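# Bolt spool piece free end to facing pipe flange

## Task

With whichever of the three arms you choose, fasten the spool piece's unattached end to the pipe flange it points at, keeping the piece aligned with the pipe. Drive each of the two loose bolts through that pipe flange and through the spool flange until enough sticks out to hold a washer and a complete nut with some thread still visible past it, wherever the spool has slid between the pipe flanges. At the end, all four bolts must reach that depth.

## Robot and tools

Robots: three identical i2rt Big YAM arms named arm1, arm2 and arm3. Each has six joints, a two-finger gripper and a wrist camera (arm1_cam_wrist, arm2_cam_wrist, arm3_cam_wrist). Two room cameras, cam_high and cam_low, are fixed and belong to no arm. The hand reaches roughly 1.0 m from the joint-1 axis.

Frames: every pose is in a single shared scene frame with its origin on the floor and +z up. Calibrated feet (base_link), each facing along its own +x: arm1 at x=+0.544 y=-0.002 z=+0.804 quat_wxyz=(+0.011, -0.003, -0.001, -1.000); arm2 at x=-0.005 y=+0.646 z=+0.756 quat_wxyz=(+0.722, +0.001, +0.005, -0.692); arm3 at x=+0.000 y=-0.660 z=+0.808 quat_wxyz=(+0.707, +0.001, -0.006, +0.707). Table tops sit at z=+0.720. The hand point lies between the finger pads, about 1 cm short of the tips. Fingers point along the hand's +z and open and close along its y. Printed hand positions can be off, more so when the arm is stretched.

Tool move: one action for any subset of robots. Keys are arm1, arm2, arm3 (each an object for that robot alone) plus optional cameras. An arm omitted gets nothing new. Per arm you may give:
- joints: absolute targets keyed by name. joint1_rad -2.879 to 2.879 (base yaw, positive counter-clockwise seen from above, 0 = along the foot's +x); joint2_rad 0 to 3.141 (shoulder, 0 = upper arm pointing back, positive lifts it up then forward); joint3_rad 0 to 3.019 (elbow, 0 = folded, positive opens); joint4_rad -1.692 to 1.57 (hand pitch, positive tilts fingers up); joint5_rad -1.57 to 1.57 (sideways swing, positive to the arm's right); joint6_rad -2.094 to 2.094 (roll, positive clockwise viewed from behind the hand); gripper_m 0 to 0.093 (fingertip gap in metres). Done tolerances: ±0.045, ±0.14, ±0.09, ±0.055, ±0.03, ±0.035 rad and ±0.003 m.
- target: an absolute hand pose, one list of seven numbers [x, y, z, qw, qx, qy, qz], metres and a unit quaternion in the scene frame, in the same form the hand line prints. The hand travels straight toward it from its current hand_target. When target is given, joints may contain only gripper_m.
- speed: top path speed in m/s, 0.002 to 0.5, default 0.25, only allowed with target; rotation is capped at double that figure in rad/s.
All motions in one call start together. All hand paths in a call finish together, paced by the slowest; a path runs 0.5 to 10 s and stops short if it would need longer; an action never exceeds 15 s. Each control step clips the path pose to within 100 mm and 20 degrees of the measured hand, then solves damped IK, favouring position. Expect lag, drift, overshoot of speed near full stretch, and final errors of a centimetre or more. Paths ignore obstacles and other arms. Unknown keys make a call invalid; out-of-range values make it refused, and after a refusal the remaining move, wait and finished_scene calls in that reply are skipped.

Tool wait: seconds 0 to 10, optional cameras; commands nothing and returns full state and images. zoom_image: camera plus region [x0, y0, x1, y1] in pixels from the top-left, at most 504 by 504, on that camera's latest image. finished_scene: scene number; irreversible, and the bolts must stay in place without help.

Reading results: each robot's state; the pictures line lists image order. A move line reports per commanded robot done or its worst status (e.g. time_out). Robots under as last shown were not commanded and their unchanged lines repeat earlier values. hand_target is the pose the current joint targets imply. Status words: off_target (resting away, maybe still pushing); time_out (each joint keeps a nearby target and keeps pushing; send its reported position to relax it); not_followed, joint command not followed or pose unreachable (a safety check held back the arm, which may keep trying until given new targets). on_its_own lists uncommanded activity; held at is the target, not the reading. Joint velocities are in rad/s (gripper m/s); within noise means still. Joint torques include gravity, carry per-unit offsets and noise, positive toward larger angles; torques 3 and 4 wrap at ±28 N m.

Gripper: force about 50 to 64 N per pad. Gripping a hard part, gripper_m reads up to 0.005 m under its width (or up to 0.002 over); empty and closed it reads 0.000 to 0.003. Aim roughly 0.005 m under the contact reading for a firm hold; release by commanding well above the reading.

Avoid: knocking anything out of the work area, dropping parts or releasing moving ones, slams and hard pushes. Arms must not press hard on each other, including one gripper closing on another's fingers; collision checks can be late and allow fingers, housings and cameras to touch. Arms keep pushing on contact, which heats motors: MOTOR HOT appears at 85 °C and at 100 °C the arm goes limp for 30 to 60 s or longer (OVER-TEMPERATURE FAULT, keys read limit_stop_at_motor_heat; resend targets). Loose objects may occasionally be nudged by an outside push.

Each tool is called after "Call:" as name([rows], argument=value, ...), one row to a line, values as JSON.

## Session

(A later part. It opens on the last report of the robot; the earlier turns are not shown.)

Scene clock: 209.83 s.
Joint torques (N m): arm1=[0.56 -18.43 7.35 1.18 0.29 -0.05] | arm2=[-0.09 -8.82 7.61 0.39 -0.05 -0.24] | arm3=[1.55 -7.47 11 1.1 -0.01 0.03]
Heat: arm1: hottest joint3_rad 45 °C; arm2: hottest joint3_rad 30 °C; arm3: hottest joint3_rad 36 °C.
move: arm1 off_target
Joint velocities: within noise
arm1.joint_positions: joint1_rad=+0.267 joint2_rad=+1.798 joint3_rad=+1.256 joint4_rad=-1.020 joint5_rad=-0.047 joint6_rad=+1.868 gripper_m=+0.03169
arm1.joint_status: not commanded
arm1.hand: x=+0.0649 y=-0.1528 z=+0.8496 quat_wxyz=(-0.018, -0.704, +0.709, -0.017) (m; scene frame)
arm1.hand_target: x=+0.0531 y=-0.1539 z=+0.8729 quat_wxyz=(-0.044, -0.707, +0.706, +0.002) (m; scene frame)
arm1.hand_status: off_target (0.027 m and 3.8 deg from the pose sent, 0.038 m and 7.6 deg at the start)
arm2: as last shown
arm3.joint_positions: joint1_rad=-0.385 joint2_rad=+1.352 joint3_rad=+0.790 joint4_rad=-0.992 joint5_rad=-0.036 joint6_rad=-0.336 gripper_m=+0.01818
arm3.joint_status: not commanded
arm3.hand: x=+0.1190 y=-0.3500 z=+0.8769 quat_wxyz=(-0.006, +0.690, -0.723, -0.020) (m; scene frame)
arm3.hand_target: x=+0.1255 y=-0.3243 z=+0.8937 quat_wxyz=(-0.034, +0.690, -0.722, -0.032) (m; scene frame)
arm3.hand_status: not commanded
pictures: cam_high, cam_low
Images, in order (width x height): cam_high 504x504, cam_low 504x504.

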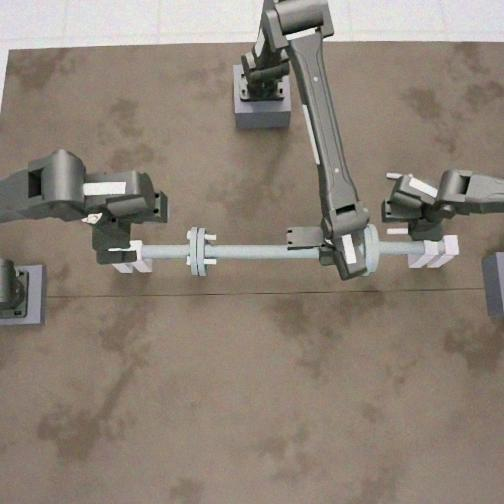

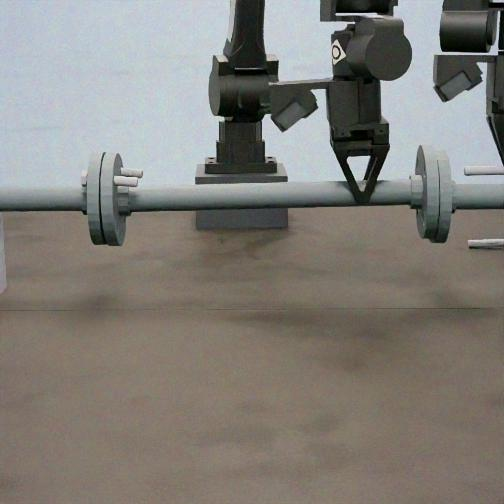

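Call:
move(arm1={"target":[0.062,-0.154,0.867,0.0445,0.7075,-0.706,-0.0021],"speed":0.05}, cameras=["cam_high","cam_low"])

Call:
zoom_image(camera="cam_low", region=[384, 130, 504, 250])

Call:
zoom_image(camera="cam_high", region=[350, 190, 470, 300])

Scene clock: 213.93 s.
Joint torques (N m): arm1=[1.03 -17.9 6.93 0.88 0.22 0] | arm2=[-0.03 -8.82 7.61 0.4 -0.04 -0.24] | arm3=[1.49 -7.53 10.96 1.11 -0.01 0.04]
Heat: arm1: hottest joint3_rad 44 °C; arm2: hottest joint3_rad 30 °C; arm3: hottest joint3_rad 36 °C.
move: arm1 off_target
Joint velocities: within noise
arm1.joint_positions: joint1_rad=+0.267 joint2_rad=+1.782 joint3_rad=+1.226 joint4_rad=-0.990 joint5_rad=-0.045 joint6_rad=+1.868 gripper_m=+0.03169
arm1.joint_status: not commanded
arm1.hand: x=+0.0694 y=-0.1512 z=+0.8470 quat_wxyz=(-0.025, -0.705, +0.709, -0.013) (m; scene frame)
arm1.hand_target: x=+0.0622 y=-0.1540 z=+0.8669 quat_wxyz=(-0.045, -0.707, +0.706, +0.002) (m; scene frame)
arm1.hand_status: off_target (0.021 m and 2.9 deg from the pose sent, 0.018 m and 3.7 deg at the start)
arm2, arm3: as last shown
pictures: cam_high, cam_low
Images, in order (width x height): cam_high 504x504, cam_low 504x504.

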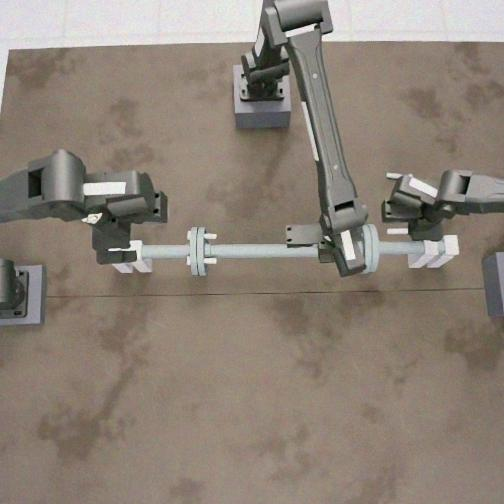

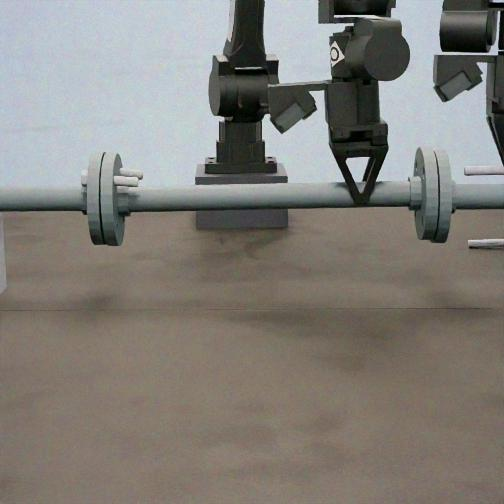

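Scaled by 4.200 from the camera's 504x504 image, which has a finer 720x720 frame.

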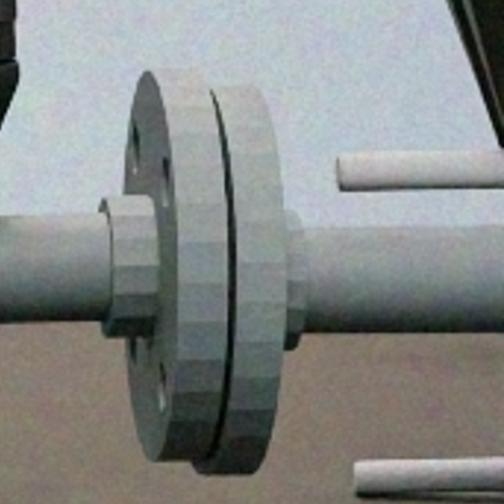

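Scaled by 4.200 from the camera's 504x504 image, which has a finer 720x720 frame.

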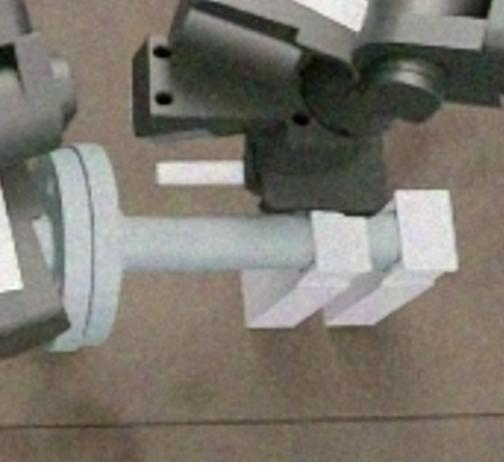

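Call:
move(arm1={"target":[0.0655,-0.154,0.861,0.0445,0.7075,-0.706,-0.0021],"speed":0.05}, cameras=["cam_high","cam_low"])

Call:
zoom_image(camera="cam_low", region=[384, 130, 504, 250])

Call:
zoom_image(camera="cam_high", region=[350, 190, 470, 300])

Scene clock: 218.60 s.
Joint torques (N m): arm1=[1.08 -17.44 6.76 0.87 0.14 0.06] | arm2=[-0.03 -8.82 7.61 0.4 -0.05 -0.23] | arm3=[1.55 -7.41 11 1.11 -0.01 0.03]
Heat: arm1: hottest joint3_rad 43 °C; arm2: hottest joint3_rad 30 °C; arm3: hottest joint3_rad 36 °C.
move: arm1 off_target
Joint velocities: within noise
arm1.joint_positions: joint1_rad=+0.267 joint2_rad=+1.780 joint3_rad=+1.210 joint4_rad=-0.972 joint5_rad=-0.043 joint6_rad=+1.864 gripper_m=+0.03169
arm1.joint_status: not commanded
arm1.hand: x=+0.0718 y=-0.1500 z=+0.8428 quat_wxyz=(-0.026, -0.706, +0.708, -0.011) (m; scene frame)
arm1.hand_target: x=+0.0656 y=-0.1539 z=+0.8608 quat_wxyz=(-0.045, -0.707, +0.706, +0.002) (m; scene frame)
arm1.hand_status: off_target (0.020 m and 2.6 deg from the pose sent, 0.015 m and 2.9 deg at the start)
arm2, arm3: as last shown
arm3.hand_target: x=+0.1255 y=-0.3243 z=+0.8938 quat_wxyz=(-0.034, +0.690, -0.722, -0.032) (m; scene frame)
pictures: cam_high, cam_low
Images, in order (width x height): cam_high 504x504, cam_low 504x504.

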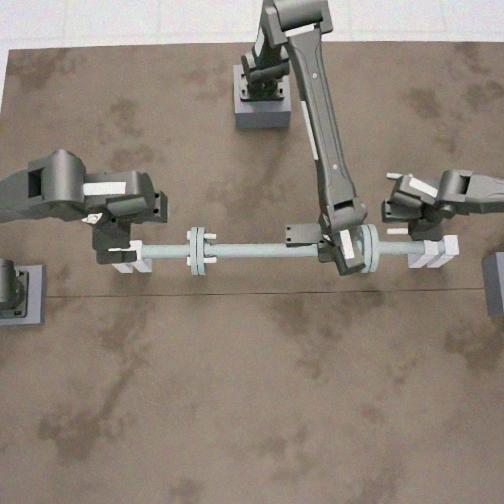

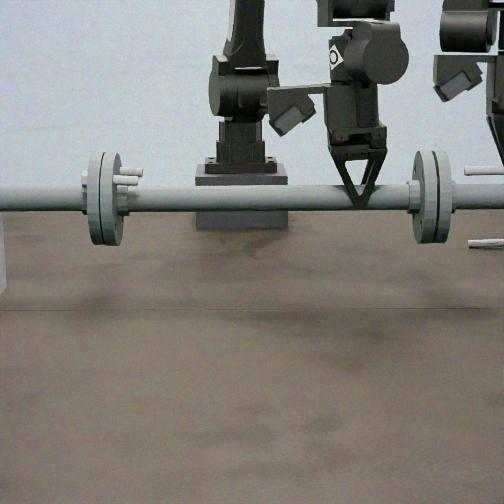

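Scaled by 4.200 from the camera's 504x504 image, which has a finer 720x720 frame.

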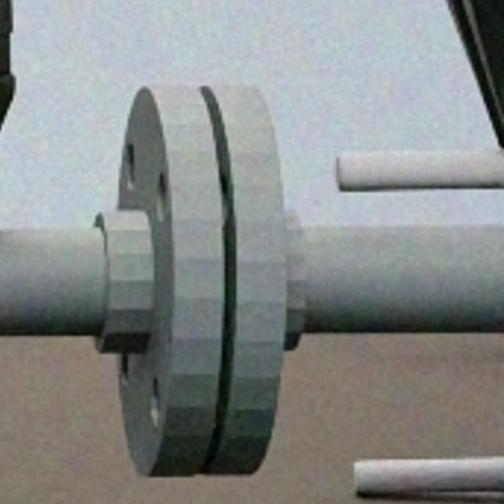

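Scaled by 4.200 from the camera's 504x504 image, which has a finer 720x720 frame.

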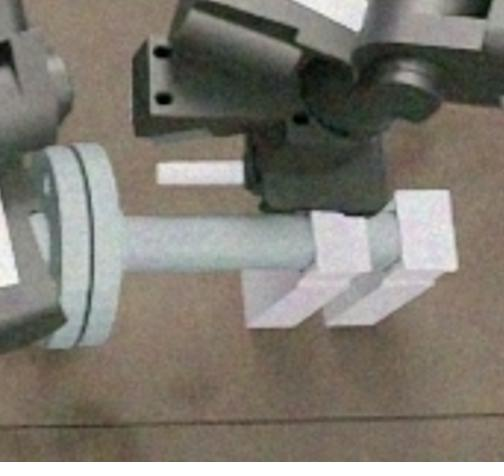

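Call:
move(arm3={"target":[0.126,-0.312,0.8985,-0.034,0.690,-0.722,-0.032],"speed":0.06}, cameras=["cam_high","cam_low"])

Call:
zoom_image(camera="cam_low", region=[384, 130, 504, 250])

Call:
zoom_image(camera="cam_high", region=[350, 190, 470, 300])

Scene clock: 227.87 s.
Joint torques (N m): arm1=[1.2 -17.73 6.72 0.87 0.14 0.06] | arm2=[-0.03 -8.88 7.6 0.4 -0.04 -0.24] | arm3=[1.49 -7.94 11.08 0.65 0.01 0.07]
Heat: arm1: hottest joint3_rad 41 °C; arm2: hottest joint3_rad 30 °C; arm3: hottest joint3_rad 36 °C.
move: arm3 off_target
Joint velocities: within noise
arm1, arm2: as last shown
arm1.hand: x=+0.0719 y=-0.1500 z=+0.8428 quat_wxyz=(-0.026, -0.706, +0.708, -0.011) (m; scene frame)
arm1.hand_target: x=+0.0658 y=-0.1538 z=+0.8609 quat_wxyz=(-0.044, -0.707, +0.706, +0.002) (m; scene frame)
arm3.joint_positions: joint1_rad=-0.374 joint2_rad=+1.372 joint3_rad=+0.824 joint4_rad=-0.992 joint5_rad=-0.035 joint6_rad=-0.326 gripper_m=+0.01818
arm3.joint_status: not commanded
arm3.hand: x=+0.1207 y=-0.3358 z=+0.8818 quat_wxyz=(-0.012, +0.690, -0.723, -0.023) (m; scene frame)
arm3.hand_target: x=+0.1255 y=-0.3130 z=+0.8990 quat_wxyz=(-0.034, +0.690, -0.722, -0.032) (m; scene frame)
arm3.hand_status: off_target (0.030 m and 2.8 deg from the pose sent, 0.044 m and 3.5 deg at the start)
pictures: cam_high, cam_low
Images, in order (width x height): cam_high 504x504, cam_low 504x504.

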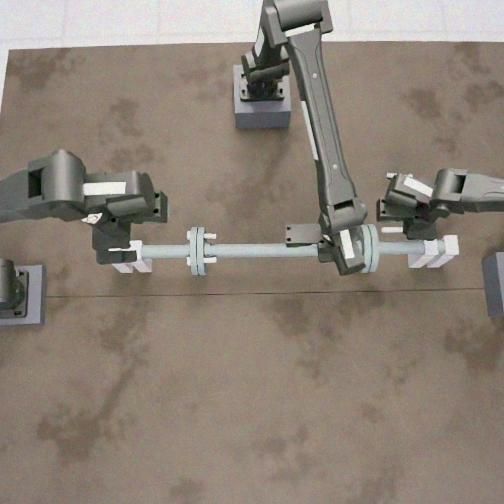

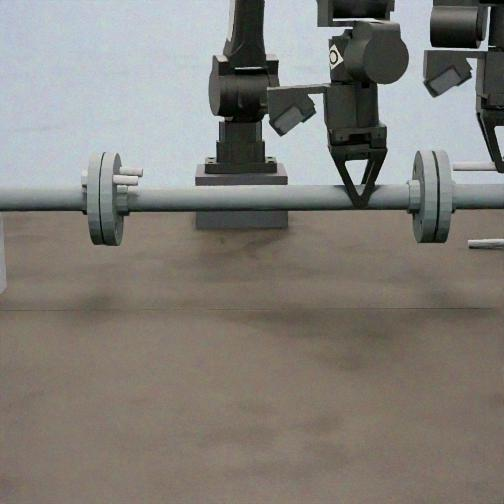

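Scaled by 4.200 from the camera's 504x504 image, which has a finer 720x720 frame.

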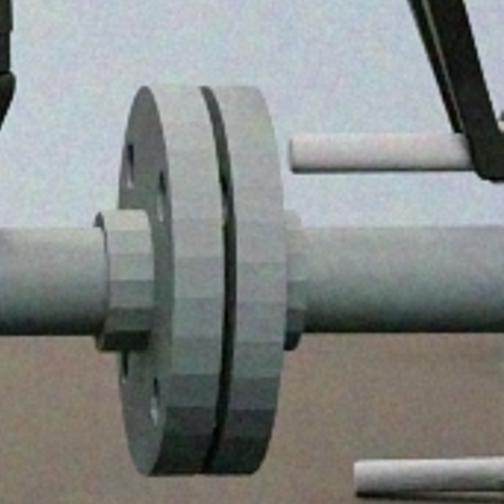

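Scaled by 4.200 from the camera's 504x504 image, which has a finer 720x720 frame.

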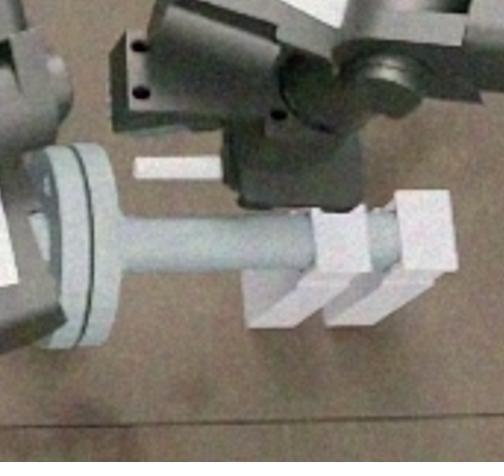

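Call:
move(arm3={"target":[0.1225,-0.297,0.895,-0.034,0.690,-0.722,-0.032],"speed":0.05}, cameras=["cam_high","cam_low","arm3_cam_wrist"])

Call:
zoom_image(camera="cam_low", region=[384, 130, 504, 250])

Call:
zoom_image(camera="cam_high", region=[350, 190, 470, 300])

Scene clock: 232.13 s.
Joint torques (N m): arm1=[1.08 -17.85 6.76 0.9 0.14 0.07] | arm2=[-0.03 -8.82 7.62 0.39 -0.04 -0.24] | arm3=[1.44 -8.47 11.11 1.03 0.03 0.04]
Heat: arm1: hottest joint3_rad 41 °C; arm2: hottest joint3_rad 30 °C; arm3: hottest joint3_rad 36 °C.
move: arm3 off_target
Joint velocities: within noise
arm1, arm2: as last shown
arm3.joint_positions: joint1_rad=-0.350 joint2_rad=+1.410 joint3_rad=+0.851 joint4_rad=-0.992 joint5_rad=-0.034 joint6_rad=-0.303 gripper_m=+0.01818
arm3.joint_status: not commanded
arm3.hand: x=+0.1166 y=-0.3238 z=+0.8784 quat_wxyz=(-0.007, +0.690, -0.723, -0.020) (m; scene frame)
arm3.hand_target: x=+0.1219 y=-0.2982 z=+0.8957 quat_wxyz=(-0.034, +0.690, -0.722, -0.032) (m; scene frame)
arm3.hand_status: off_target (0.032 m and 3.4 deg from the pose sent, 0.041 m and 2.8 deg at the start)
pictures: arm3_cam_wrist, cam_high, cam_low
Images, in order (width x height): arm3_cam_wrist 504x504, cam_high 504x504, cam_low 504x504.

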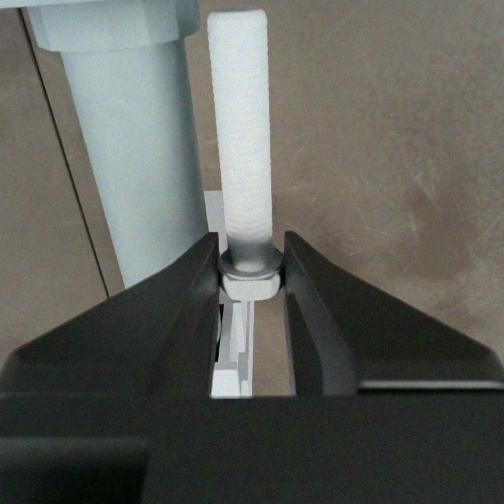

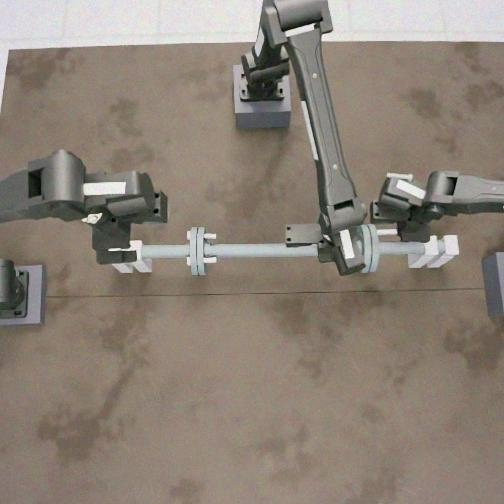

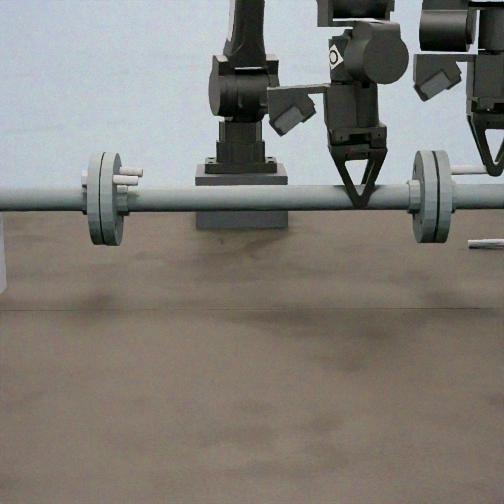

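Scaled by 4.200 from the camera's 504x504 image, which has a finer 720x720 frame.

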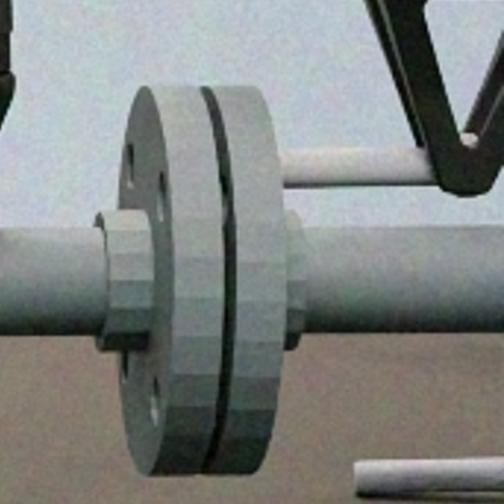

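Scaled by 4.200 from the camera's 504x504 image, which has a finer 720x720 frame.

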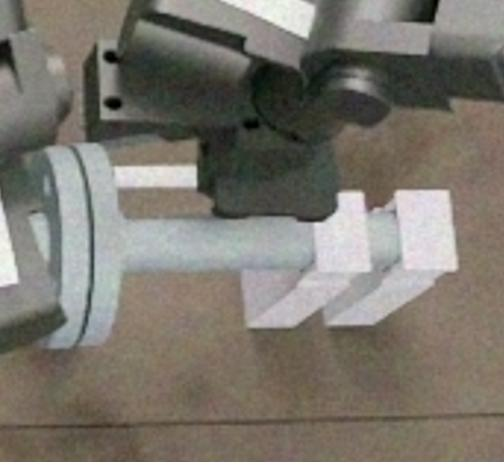

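Call:
move(arm3={"target":[0.124,-0.282,0.8985,-0.034,0.690,-0.722,-0.032],"speed":0.05}, cameras=["cam_high","cam_low","arm3_cam_wrist"])

Call:
zoom_image(camera="cam_low", region=[384, 130, 504, 250])

Call:
zoom_image(camera="cam_high", region=[350, 190, 470, 300])

Scene clock: 236.43 s.
Joint torques (N m): arm1=[1.2 -17.73 6.76 0.87 0.14 0.06] | arm2=[-0.03 -8.88 7.61 0.39 -0.05 -0.24] | arm3=[1.67 -9 12.41 0.99 -0.11 0.05]
Heat: arm1: hottest joint3_rad 40 °C; arm2: hottest joint3_rad 30 °C; arm3: hottest joint3_rad 36 °C.
move: arm3 off_target
Joint velocities: within noise
arm1: as last shown
arm2.joint_positions: joint1_rad=+0.047 joint2_rad=+1.286 joint3_rad=+1.619 joint4_rad=-1.681 joint5_rad=-0.005 joint6_rad=+0.099 gripper_m=+0.09396
arm2.joint_status: not commanded
arm2.hand: x=+0.0325 y=+0.2484 z=+1.1507 quat_wxyz=(-0.083, -0.706, -0.700, +0.068) (m; scene frame)
arm2.hand_target: x=+0.0301 y=+0.2499 z=+1.1492 quat_wxyz=(-0.077, -0.704, -0.703, +0.064) (m; scene frame)
arm2.hand_status: not commanded
arm3.joint_positions: joint1_rad=-0.345 joint2_rad=+1.439 joint3_rad=+0.875 joint4_rad=-1.002 joint5_rad=-0.030 joint6_rad=-0.295 gripper_m=+0.01818
arm3.joint_status: not commanded
arm3.hand: x=+0.1178 y=-0.3172 z=+0.8764 quat_wxyz=(-0.001, +0.690, -0.724, -0.015) (m; scene frame)
arm3.hand_target: x=+0.1232 y=-0.2840 z=+0.8996 quat_wxyz=(-0.034, +0.690, -0.722, -0.033) (m; scene frame)
arm3.hand_status: off_target (0.042 m and 4.2 deg from the pose sent, 0.047 m and 3.4 deg at the start)
pictures: arm3_cam_wrist, cam_high, cam_low
Images, in order (width x height): arm3_cam_wrist 504x504, cam_high 504x504, cam_low 504x504.

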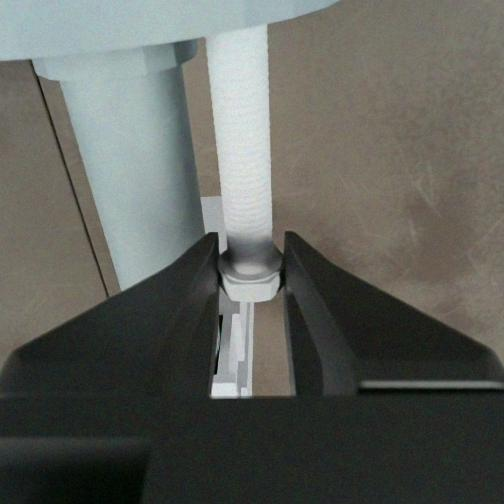

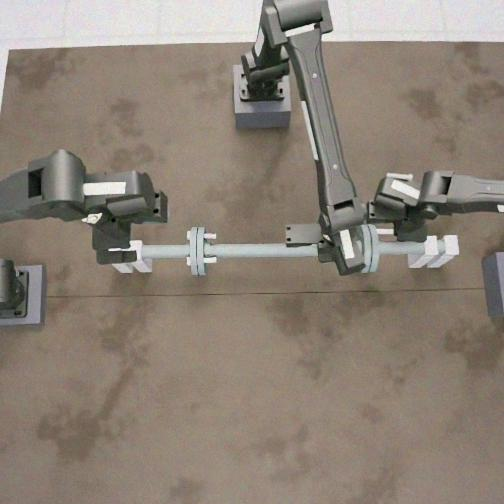

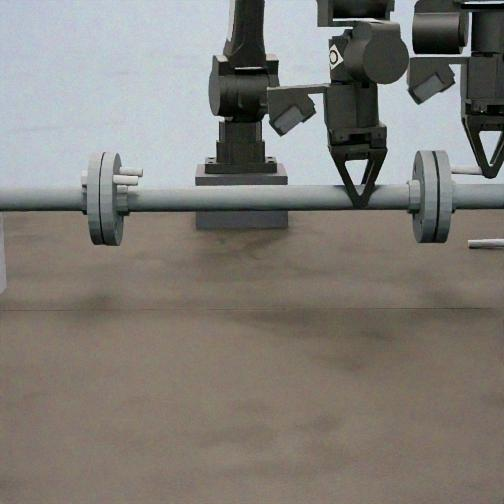

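Scaled by 4.200 from the camera's 504x504 image, which has a finer 720x720 frame.

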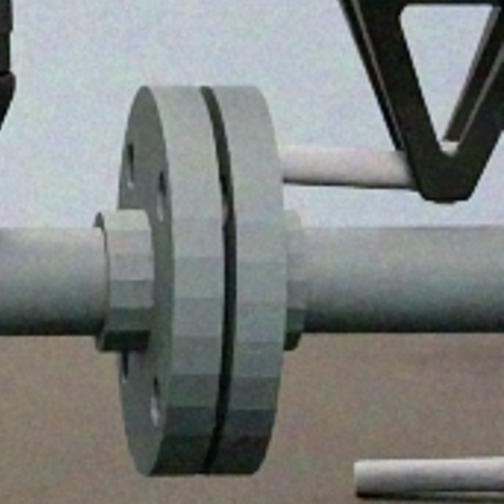

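Scaled by 4.200 from the camera's 504x504 image, which has a finer 720x720 frame.

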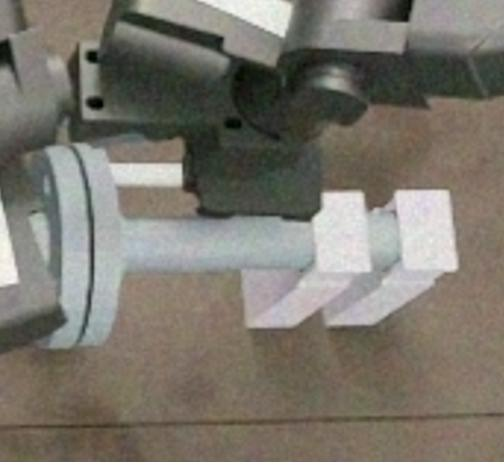

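Call:
move(arm3={"target":[0.124,-0.277,0.907,-0.034,0.690,-0.722,-0.032],"speed":0.05}, cameras=["cam_high","cam_low","arm3_cam_wrist"])

Call:
zoom_image(camera="cam_low", region=[384, 130, 504, 250])

Call:
zoom_image(camera="cam_high", region=[350, 190, 470, 300])

Scene clock: 245.17 s.
Joint torques (N m): arm1=[1.26 -17.79 6.78 0.87 0.13 0.06] | arm2=[-0.09 -8.88 7.6 0.4 -0.05 -0.24] | arm3=[1.73 -9.35 13.18 1.02 -0.19 0.01]
Heat: arm1: hottest joint3_rad 39 °C; arm2: hottest joint3_rad 30 °C; arm3: hottest joint3_rad 38 °C.
move: arm3 off_target
Joint velocities: within noise
arm1, arm2: as last shown
arm3.joint_positions: joint1_rad=-0.343 joint2_rad=+1.442 joint3_rad=+0.892 joint4_rad=-1.031 joint5_rad=-0.028 joint6_rad=-0.289 gripper_m=+0.01818
arm3.joint_status: not commanded
arm3.hand: x=+0.1174 y=-0.3169 z=+0.8809 quat_wxyz=(+0.005, +0.688, -0.725, -0.011) (m; scene frame)
arm3.hand_target: x=+0.1228 y=-0.2797 z=+0.9083 quat_wxyz=(-0.034, +0.690, -0.722, -0.033) (m; scene frame)
arm3.hand_status: off_target (0.048 m and 5.1 deg from the pose sent, 0.051 m and 4.2 deg at the start)
pictures: arm3_cam_wrist, cam_high, cam_low
Images, in order (width x height): arm3_cam_wrist 504x504, cam_high 504x504, cam_low 504x504.

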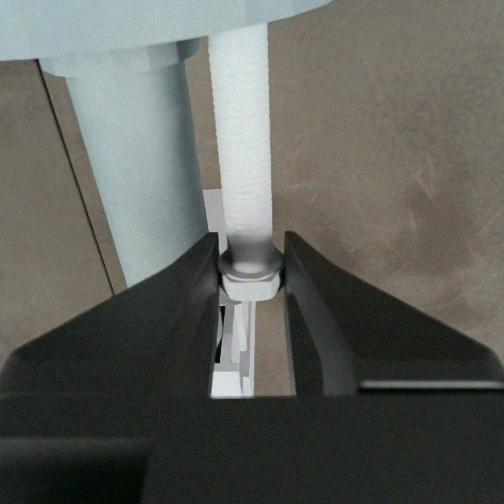

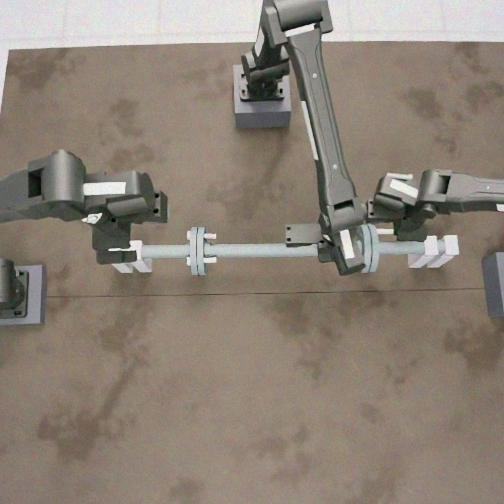

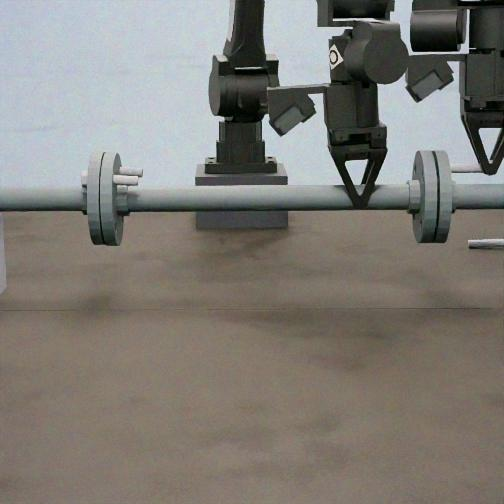

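Scaled by 4.200 from the camera's 504x504 image, which has a finer 720x720 frame.

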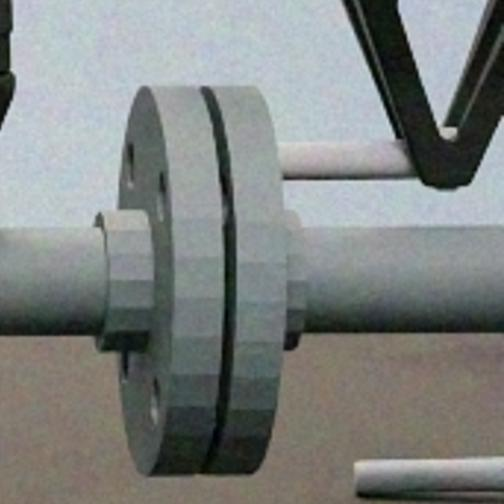

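Scaled by 4.200 from the camera's 504x504 image, which has a finer 720x720 frame.

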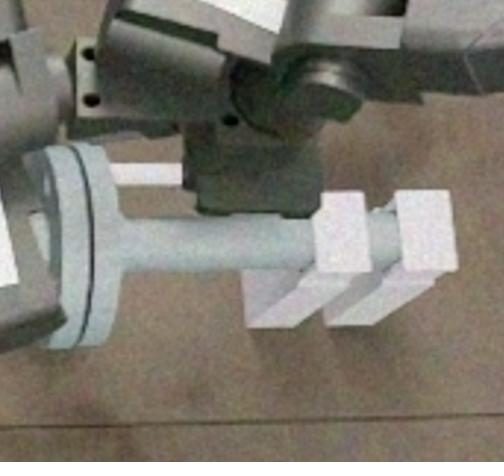

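Call:
move(arm3={"target":[0.1275,-0.297,0.901,-0.034,0.690,-0.722,-0.032],"speed":0.05}, cameras=[])

Call:
move(arm3={"target":[0.1275,-0.276,0.905,-0.034,0.690,-0.722,-0.032],"speed":0.05}, cameras=["cam_high","cam_low","arm3_cam_wrist"])

Call:
zoom_image(camera="cam_low", region=[384, 130, 504, 250])

Call:
zoom_image(camera="cam_high", region=[350, 190, 470, 300])

Scene clock: 260.77 s.
Joint torques (N m): arm1=[1.26 -17.73 6.74 0.9 0.12 0.07] | arm2=[-0.03 -8.94 7.61 0.39 -0.05 -0.24] | arm3=[0.32 -11.4 9.1 1.65 -0.21 -0.19]
Heat: arm1: hottest joint3_rad 38 °C; arm2: hottest joint3_rad 30 °C; arm3: hottest joint3_rad 40 °C.
move: arm3 off_target
Joint velocities: within noise
arm1, arm2: as last shown
arm3.joint_positions: joint1_rad=-0.344 joint2_rad=+1.437 joint3_rad=+0.892 joint4_rad=-1.031 joint5_rad=-0.027 joint6_rad=-0.294 gripper_m=+0.01818
arm3.joint_status: not commanded
arm3.hand: x=+0.1180 y=-0.3168 z=+0.8828 quat_wxyz=(+0.003, +0.690, -0.724, -0.012) (m; scene frame)
arm3.hand_target: x=+0.1272 y=-0.2980 z=+0.9017 quat_wxyz=(-0.034, +0.690, -0.722, -0.032) (m; scene frame)
arm3.hand_status: off_target (0.029 m and 4.8 deg from the pose sent, 0.030 m and 5.1 deg at the start)
pictures: none
No camera images: "cameras" was empty.

Scene clock: 261.77 s.
Joint torques (N m): arm1=[1.14 -17.79 6.76 0.9 0.13 0.07] | arm2=[-0.09 -8.88 7.61 0.39 -0.04 -0.24] | arm3=[1.38 -9.05 13.14 1.17 -0.24 0]
Heat: arm1: hottest joint3_rad 38 °C; arm2: hottest joint3_rad 30 °C; arm3: hottest joint3_rad 40 °C.
move: arm3 off_target
Joint velocities: within noise
arm1, arm2: as last shown
arm3.joint_positions: joint1_rad=-0.344 joint2_rad=+1.447 joint3_rad=+0.893 joint4_rad=-1.031 joint5_rad=-0.027 joint6_rad=-0.294 gripper_m=+0.01818
arm3.joint_status: not commanded
arm3.hand: x=+0.1180 y=-0.3167 z=+0.8796 quat_wxyz=(+0.007, +0.690, -0.724, -0.010) (m; scene frame)
arm3.hand_target: x=+0.1265 y=-0.2788 z=+0.9066 quat_wxyz=(-0.034, +0.690, -0.722, -0.033) (m; scene frame)
arm3.hand_status: off_target (0.049 m and 5.3 deg from the pose sent, 0.047 m and 4.8 deg at the start)
pictures: arm3_cam_wrist, cam_high, cam_low
Images, in order (width x height): arm3_cam_wrist 504x504, cam_high 504x504, cam_low 504x504.

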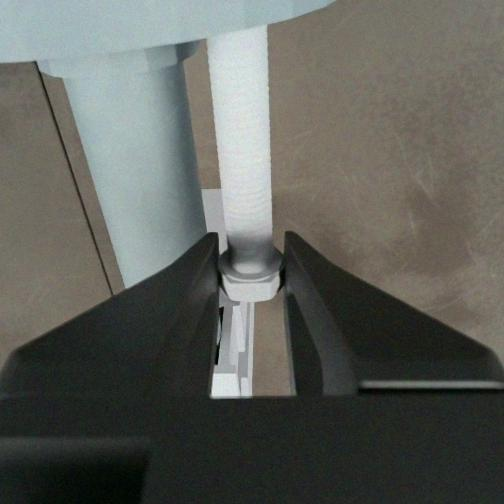

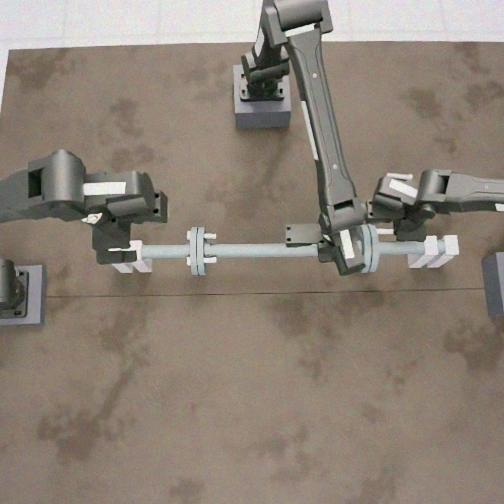

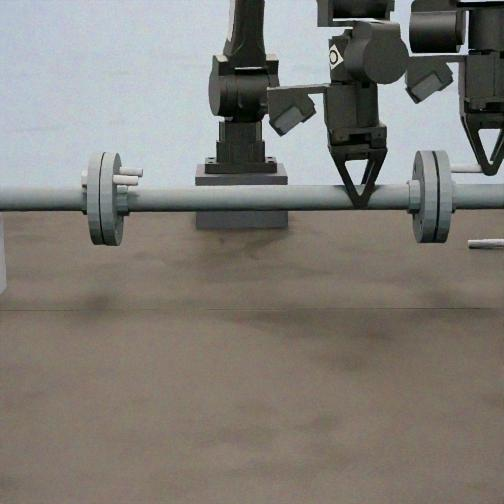

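Scaled by 4.200 from the camera's 504x504 image, which has a finer 720x720 frame.

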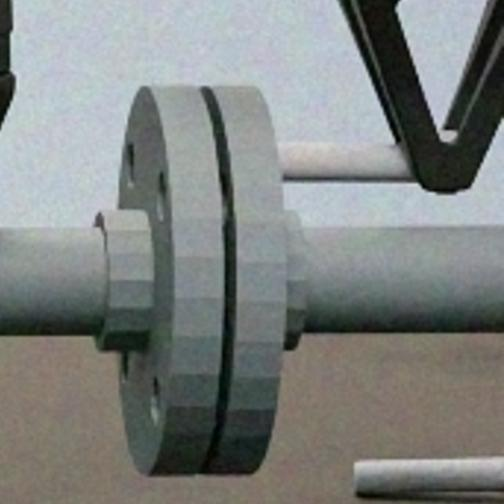

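Scaled by 4.200 from the camera's 504x504 image, which has a finer 720x720 frame.

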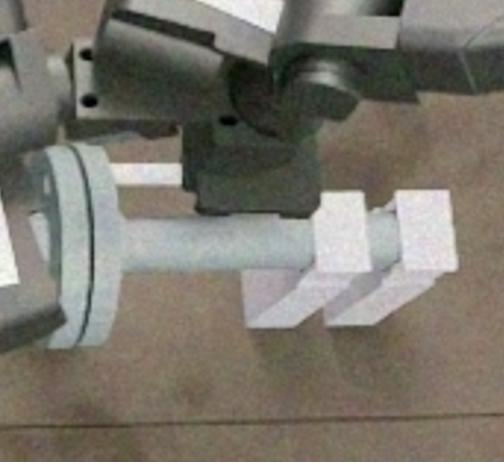

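Call:
move(arm3={"target":[0.1285,-0.318,0.897,-0.034,0.690,-0.722,-0.032],"speed":0.05}, cameras=["cam_high","cam_low","arm3_cam_wrist"])

Call:
zoom_image(camera="cam_low", region=[404, 140, 484, 220])

Call:
zoom_image(camera="cam_high", region=[350, 190, 470, 300])

Scene clock: 272.03 s.
Joint torques (N m): arm1=[1.14 -17.79 6.75 0.9 0.14 0.06] | arm2=[-0.09 -8.88 7.61 0.39 -0.05 -0.24] | arm3=[-0.15 -10.11 7.2 1.24 -0.25 -0.16]
Heat: arm1: hottest joint3_rad 37 °C; arm2: hottest joint3_rad 30 °C; arm3: hottest joint3_rad 42 °C.
move: arm3 done
Joint velocities: within noise
arm1, arm2: as last shown
arm3.joint_positions: joint1_rad=-0.363 joint2_rad=+1.388 joint3_rad=+0.864 joint4_rad=-1.003 joint5_rad=-0.029 joint6_rad=-0.315 gripper_m=+0.01818
arm3.joint_status: not commanded
arm3.hand: x=+0.1232 y=-0.3219 z=+0.8900 quat_wxyz=(-0.019, +0.690, -0.723, -0.023) (m; scene frame)
arm3.hand_target: x=+0.1284 y=-0.3181 z=+0.8970 quat_wxyz=(-0.034, +0.690, -0.722, -0.032) (m; scene frame)
arm3.hand_status: done (0.010 m and 2.0 deg from the pose sent, 0.020 m and 5.3 deg at the start)
pictures: arm3_cam_wrist, cam_high, cam_low
Images, in order (width x height): arm3_cam_wrist 504x504, cam_high 504x504, cam_low 504x504.

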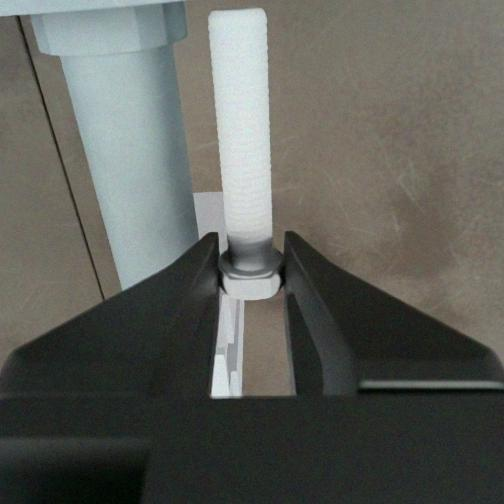

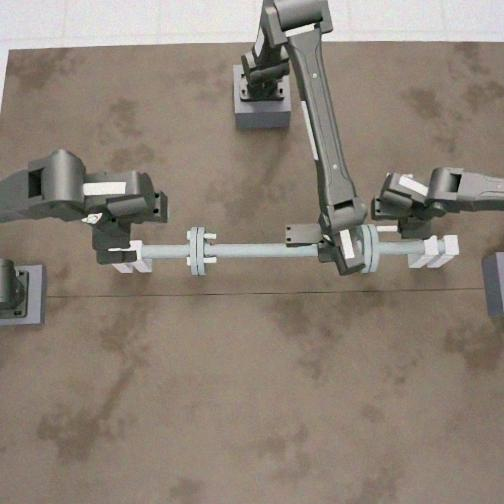

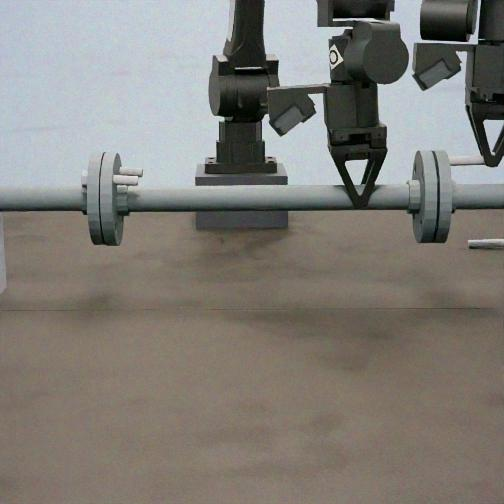

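Scaled by 6.300 from the camera's 504x504 image, which has a finer 720x720 frame.

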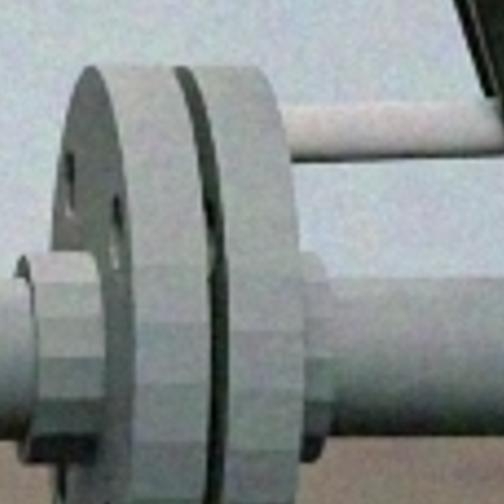

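Scaled by 4.200 from the camera's 504x504 image, which has a finer 720x720 frame.

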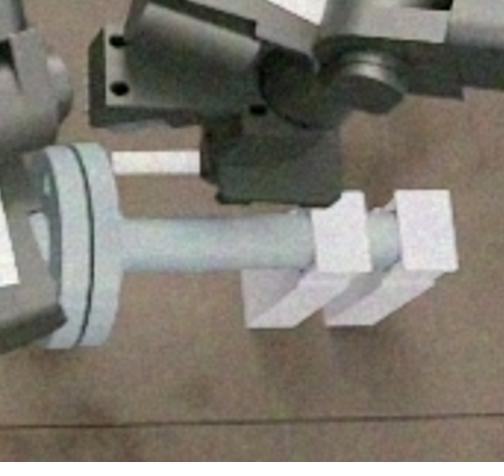

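Call:
move(arm3={"target":[0.1245,-0.322,0.885,-0.034,0.690,-0.722,-0.032],"speed":0.05}, cameras=["cam_high","cam_low","arm3_cam_wrist"])

Call:
zoom_image(camera="cam_low", region=[384, 130, 504, 250])

Call:
zoom_image(camera="cam_high", region=[350, 190, 470, 300])

Scene clock: 280.13 s.
Joint torques (N m): arm1=[1.08 -17.73 6.71 0.91 0.13 0.06] | arm2=[-0.03 -8.88 7.6 0.39 -0.05 -0.23] | arm3=[0.15 -9.7 7.01 1.21 -0.24 -0.11]
Heat: arm1: hottest joint3_rad 37 °C; arm2: hottest joint3_rad 30 °C; arm3: hottest joint3_rad 40 °C.
move: arm3 done
Joint velocities: within noise
arm1.joint_positions: joint1_rad=+0.267 joint2_rad=+1.780 joint3_rad=+1.210 joint4_rad=-0.972 joint5_rad=-0.043 joint6_rad=+1.864 gripper_m=+0.03169
arm1.joint_status: not commanded
arm1.hand: x=+0.0719 y=-0.1500 z=+0.8428 quat_wxyz=(-0.026, -0.706, +0.708, -0.011) (m; scene frame)
arm1.hand_target: x=+0.0658 y=-0.1538 z=+0.8609 quat_wxyz=(-0.044, -0.707, +0.706, +0.002) (m; scene frame)
arm1.hand_status: not commanded
arm2: as last shown
arm3.joint_positions: joint1_rad=-0.363 joint2_rad=+1.388 joint3_rad=+0.832 joint4_rad=-0.967 joint5_rad=-0.029 joint6_rad=-0.316 gripper_m=+0.01818
arm3.joint_status: not commanded
arm3.hand: x=+0.1215 y=-0.3266 z=+0.8796 quat_wxyz=(-0.021, +0.691, -0.723, -0.024) (m; scene frame)
arm3.hand_target: x=+0.1245 y=-0.3220 z=+0.8851 quat_wxyz=(-0.034, +0.690, -0.722, -0.032) (m; scene frame)
arm3.hand_status: done (0.008 m and 1.8 deg from the pose sent, 0.005 m and 2.0 deg at the start)
pictures: arm3_cam_wrist, cam_high, cam_low
Images, in order (width x height): arm3_cam_wrist 504x504, cam_high 504x504, cam_low 504x504.

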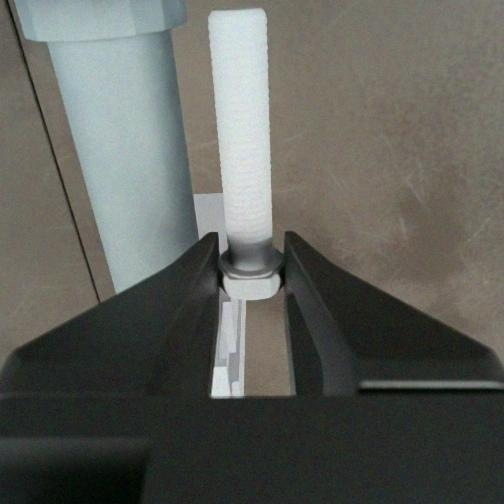

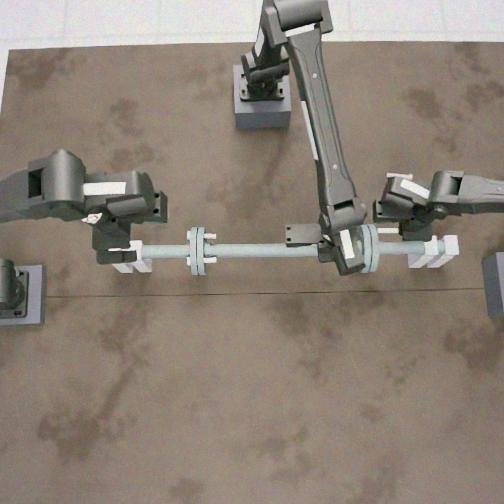

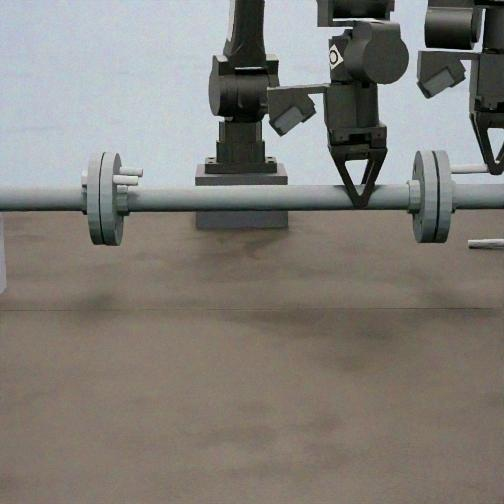

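Scaled by 4.200 from the camera's 504x504 image, which has a finer 720x720 frame.

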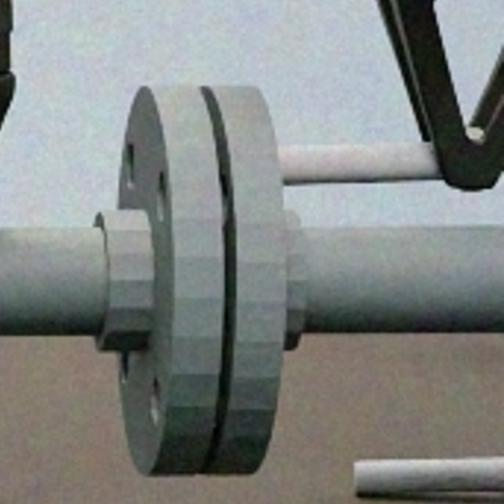

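Scaled by 4.200 from the camera's 504x504 image, which has a finer 720x720 frame.

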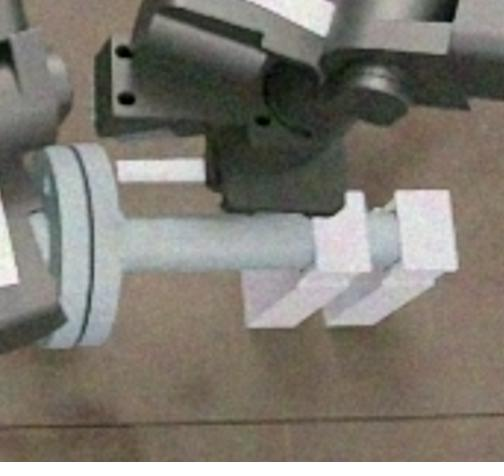

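Call:
move(arm3={"target":[0.1258,-0.290,0.899,-0.034,0.690,-0.722,-0.032],"speed":0.05}, cameras=[])

Call:
move(arm3={"target":[0.1258,-0.275,0.901,-0.034,0.690,-0.722,-0.032],"speed":0.05}, cameras=["cam_high","cam_low","arm3_cam_wrist"])

Call:
zoom_image(camera="cam_low", region=[384, 130, 504, 250])

Call:
zoom_image(camera="cam_high", region=[350, 190, 470, 300])

Scene clock: 284.53 s.
Joint torques (N m): arm1=[1.14 -17.73 6.76 0.84 0.14 0.06] | arm2=[-0.03 -8.82 7.6 0.4 -0.04 -0.24] | arm3=[1.49 -8.82 11.78 0.49 -0.22 0.04]
Heat: arm1: hottest joint3_rad 36 °C; arm2: hottest joint3_rad 30 °C; arm3: hottest joint3_rad 40 °C.
move: arm3 off_target
Joint velocities: within noise
arm1, arm2: as last shown
arm3.joint_positions: joint1_rad=-0.355 joint2_rad=+1.425 joint3_rad=+0.868 joint4_rad=-0.990 joint5_rad=-0.028 joint6_rad=-0.305 gripper_m=+0.01818
arm3.joint_status: not commanded
arm3.hand: x=+0.1219 y=-0.3179 z=+0.8792 quat_wxyz=(-0.010, +0.689, -0.724, -0.019) (m; scene frame)
arm3.hand_target: x=+0.1251 y=-0.2914 z=+0.8995 quat_wxyz=(-0.034, +0.690, -0.722, -0.033) (m; scene frame)
arm3.hand_status: off_target (0.034 m and 3.1 deg from the pose sent, 0.042 m and 1.8 deg at the start)
pictures: none
No camera images: "cameras" was empty.

Scene clock: 285.53 s.
Joint torques (N m): arm1=[1.2 -17.73 6.75 0.87 0.13 0.06] | arm2=[-0.03 -8.88 7.61 0.4 -0.05 -0.24] | arm3=[2.2 -9 13.08 1.17 -0.34 0.06]
Heat: arm1: hottest joint3_rad 36 °C; arm2: hottest joint3_rad 30 °C; arm3: hottest joint3_rad 40 °C.
move: arm3 off_target
Joint velocities: within noise
arm1, arm2: as last shown
arm3.joint_positions: joint1_rad=-0.350 joint2_rad=+1.452 joint3_rad=+0.889 joint4_rad=-1.018 joint5_rad=-0.024 joint6_rad=-0.291 gripper_m=+0.01818
arm3.joint_status: not commanded
arm3.hand: x=+0.1211 y=-0.3167 z=+0.8765 quat_wxyz=(+0.004, +0.686, -0.728, -0.009) (m; scene frame)
arm3.hand_target: x=+0.1247 y=-0.2778 z=+0.9026 quat_wxyz=(-0.034, +0.690, -0.722, -0.033) (m; scene frame)
arm3.hand_status: off_target (0.049 m and 5.2 deg from the pose sent, 0.048 m and 3.1 deg at the start)
pictures: arm3_cam_wrist, cam_high, cam_low
Images, in order (width x height): arm3_cam_wrist 504x504, cam_high 504x504, cam_low 504x504.

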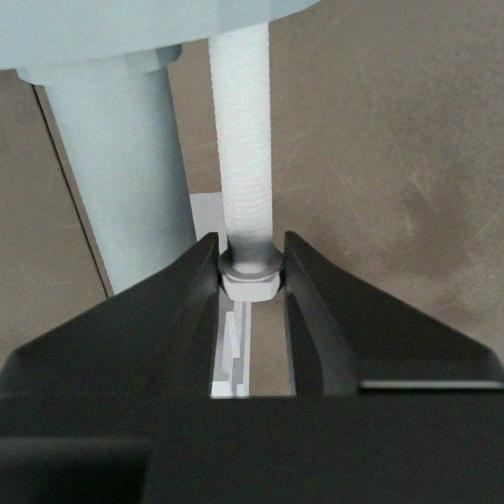

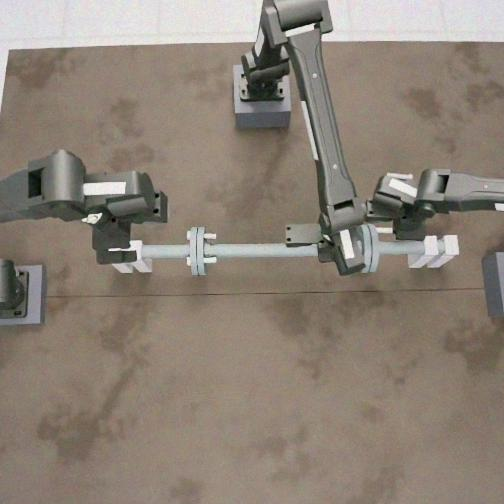

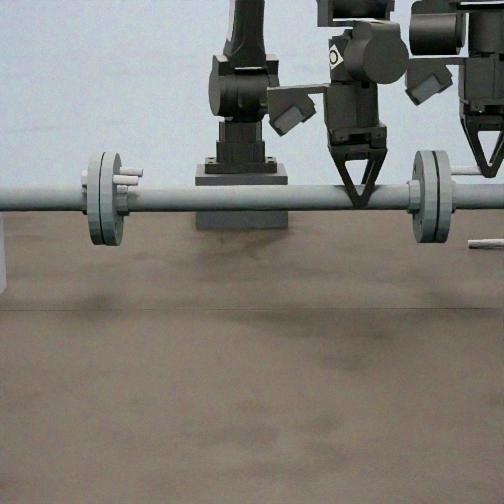

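Scaled by 4.200 from the camera's 504x504 image, which has a finer 720x720 frame.

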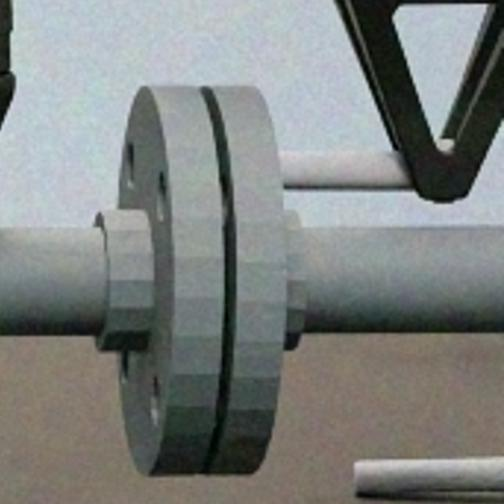

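Scaled by 4.200 from the camera's 504x504 image, which has a finer 720x720 frame.

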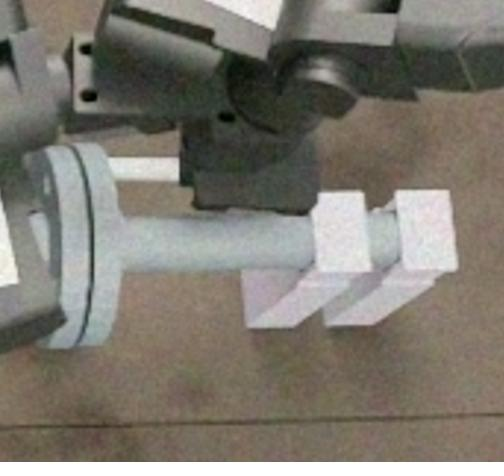

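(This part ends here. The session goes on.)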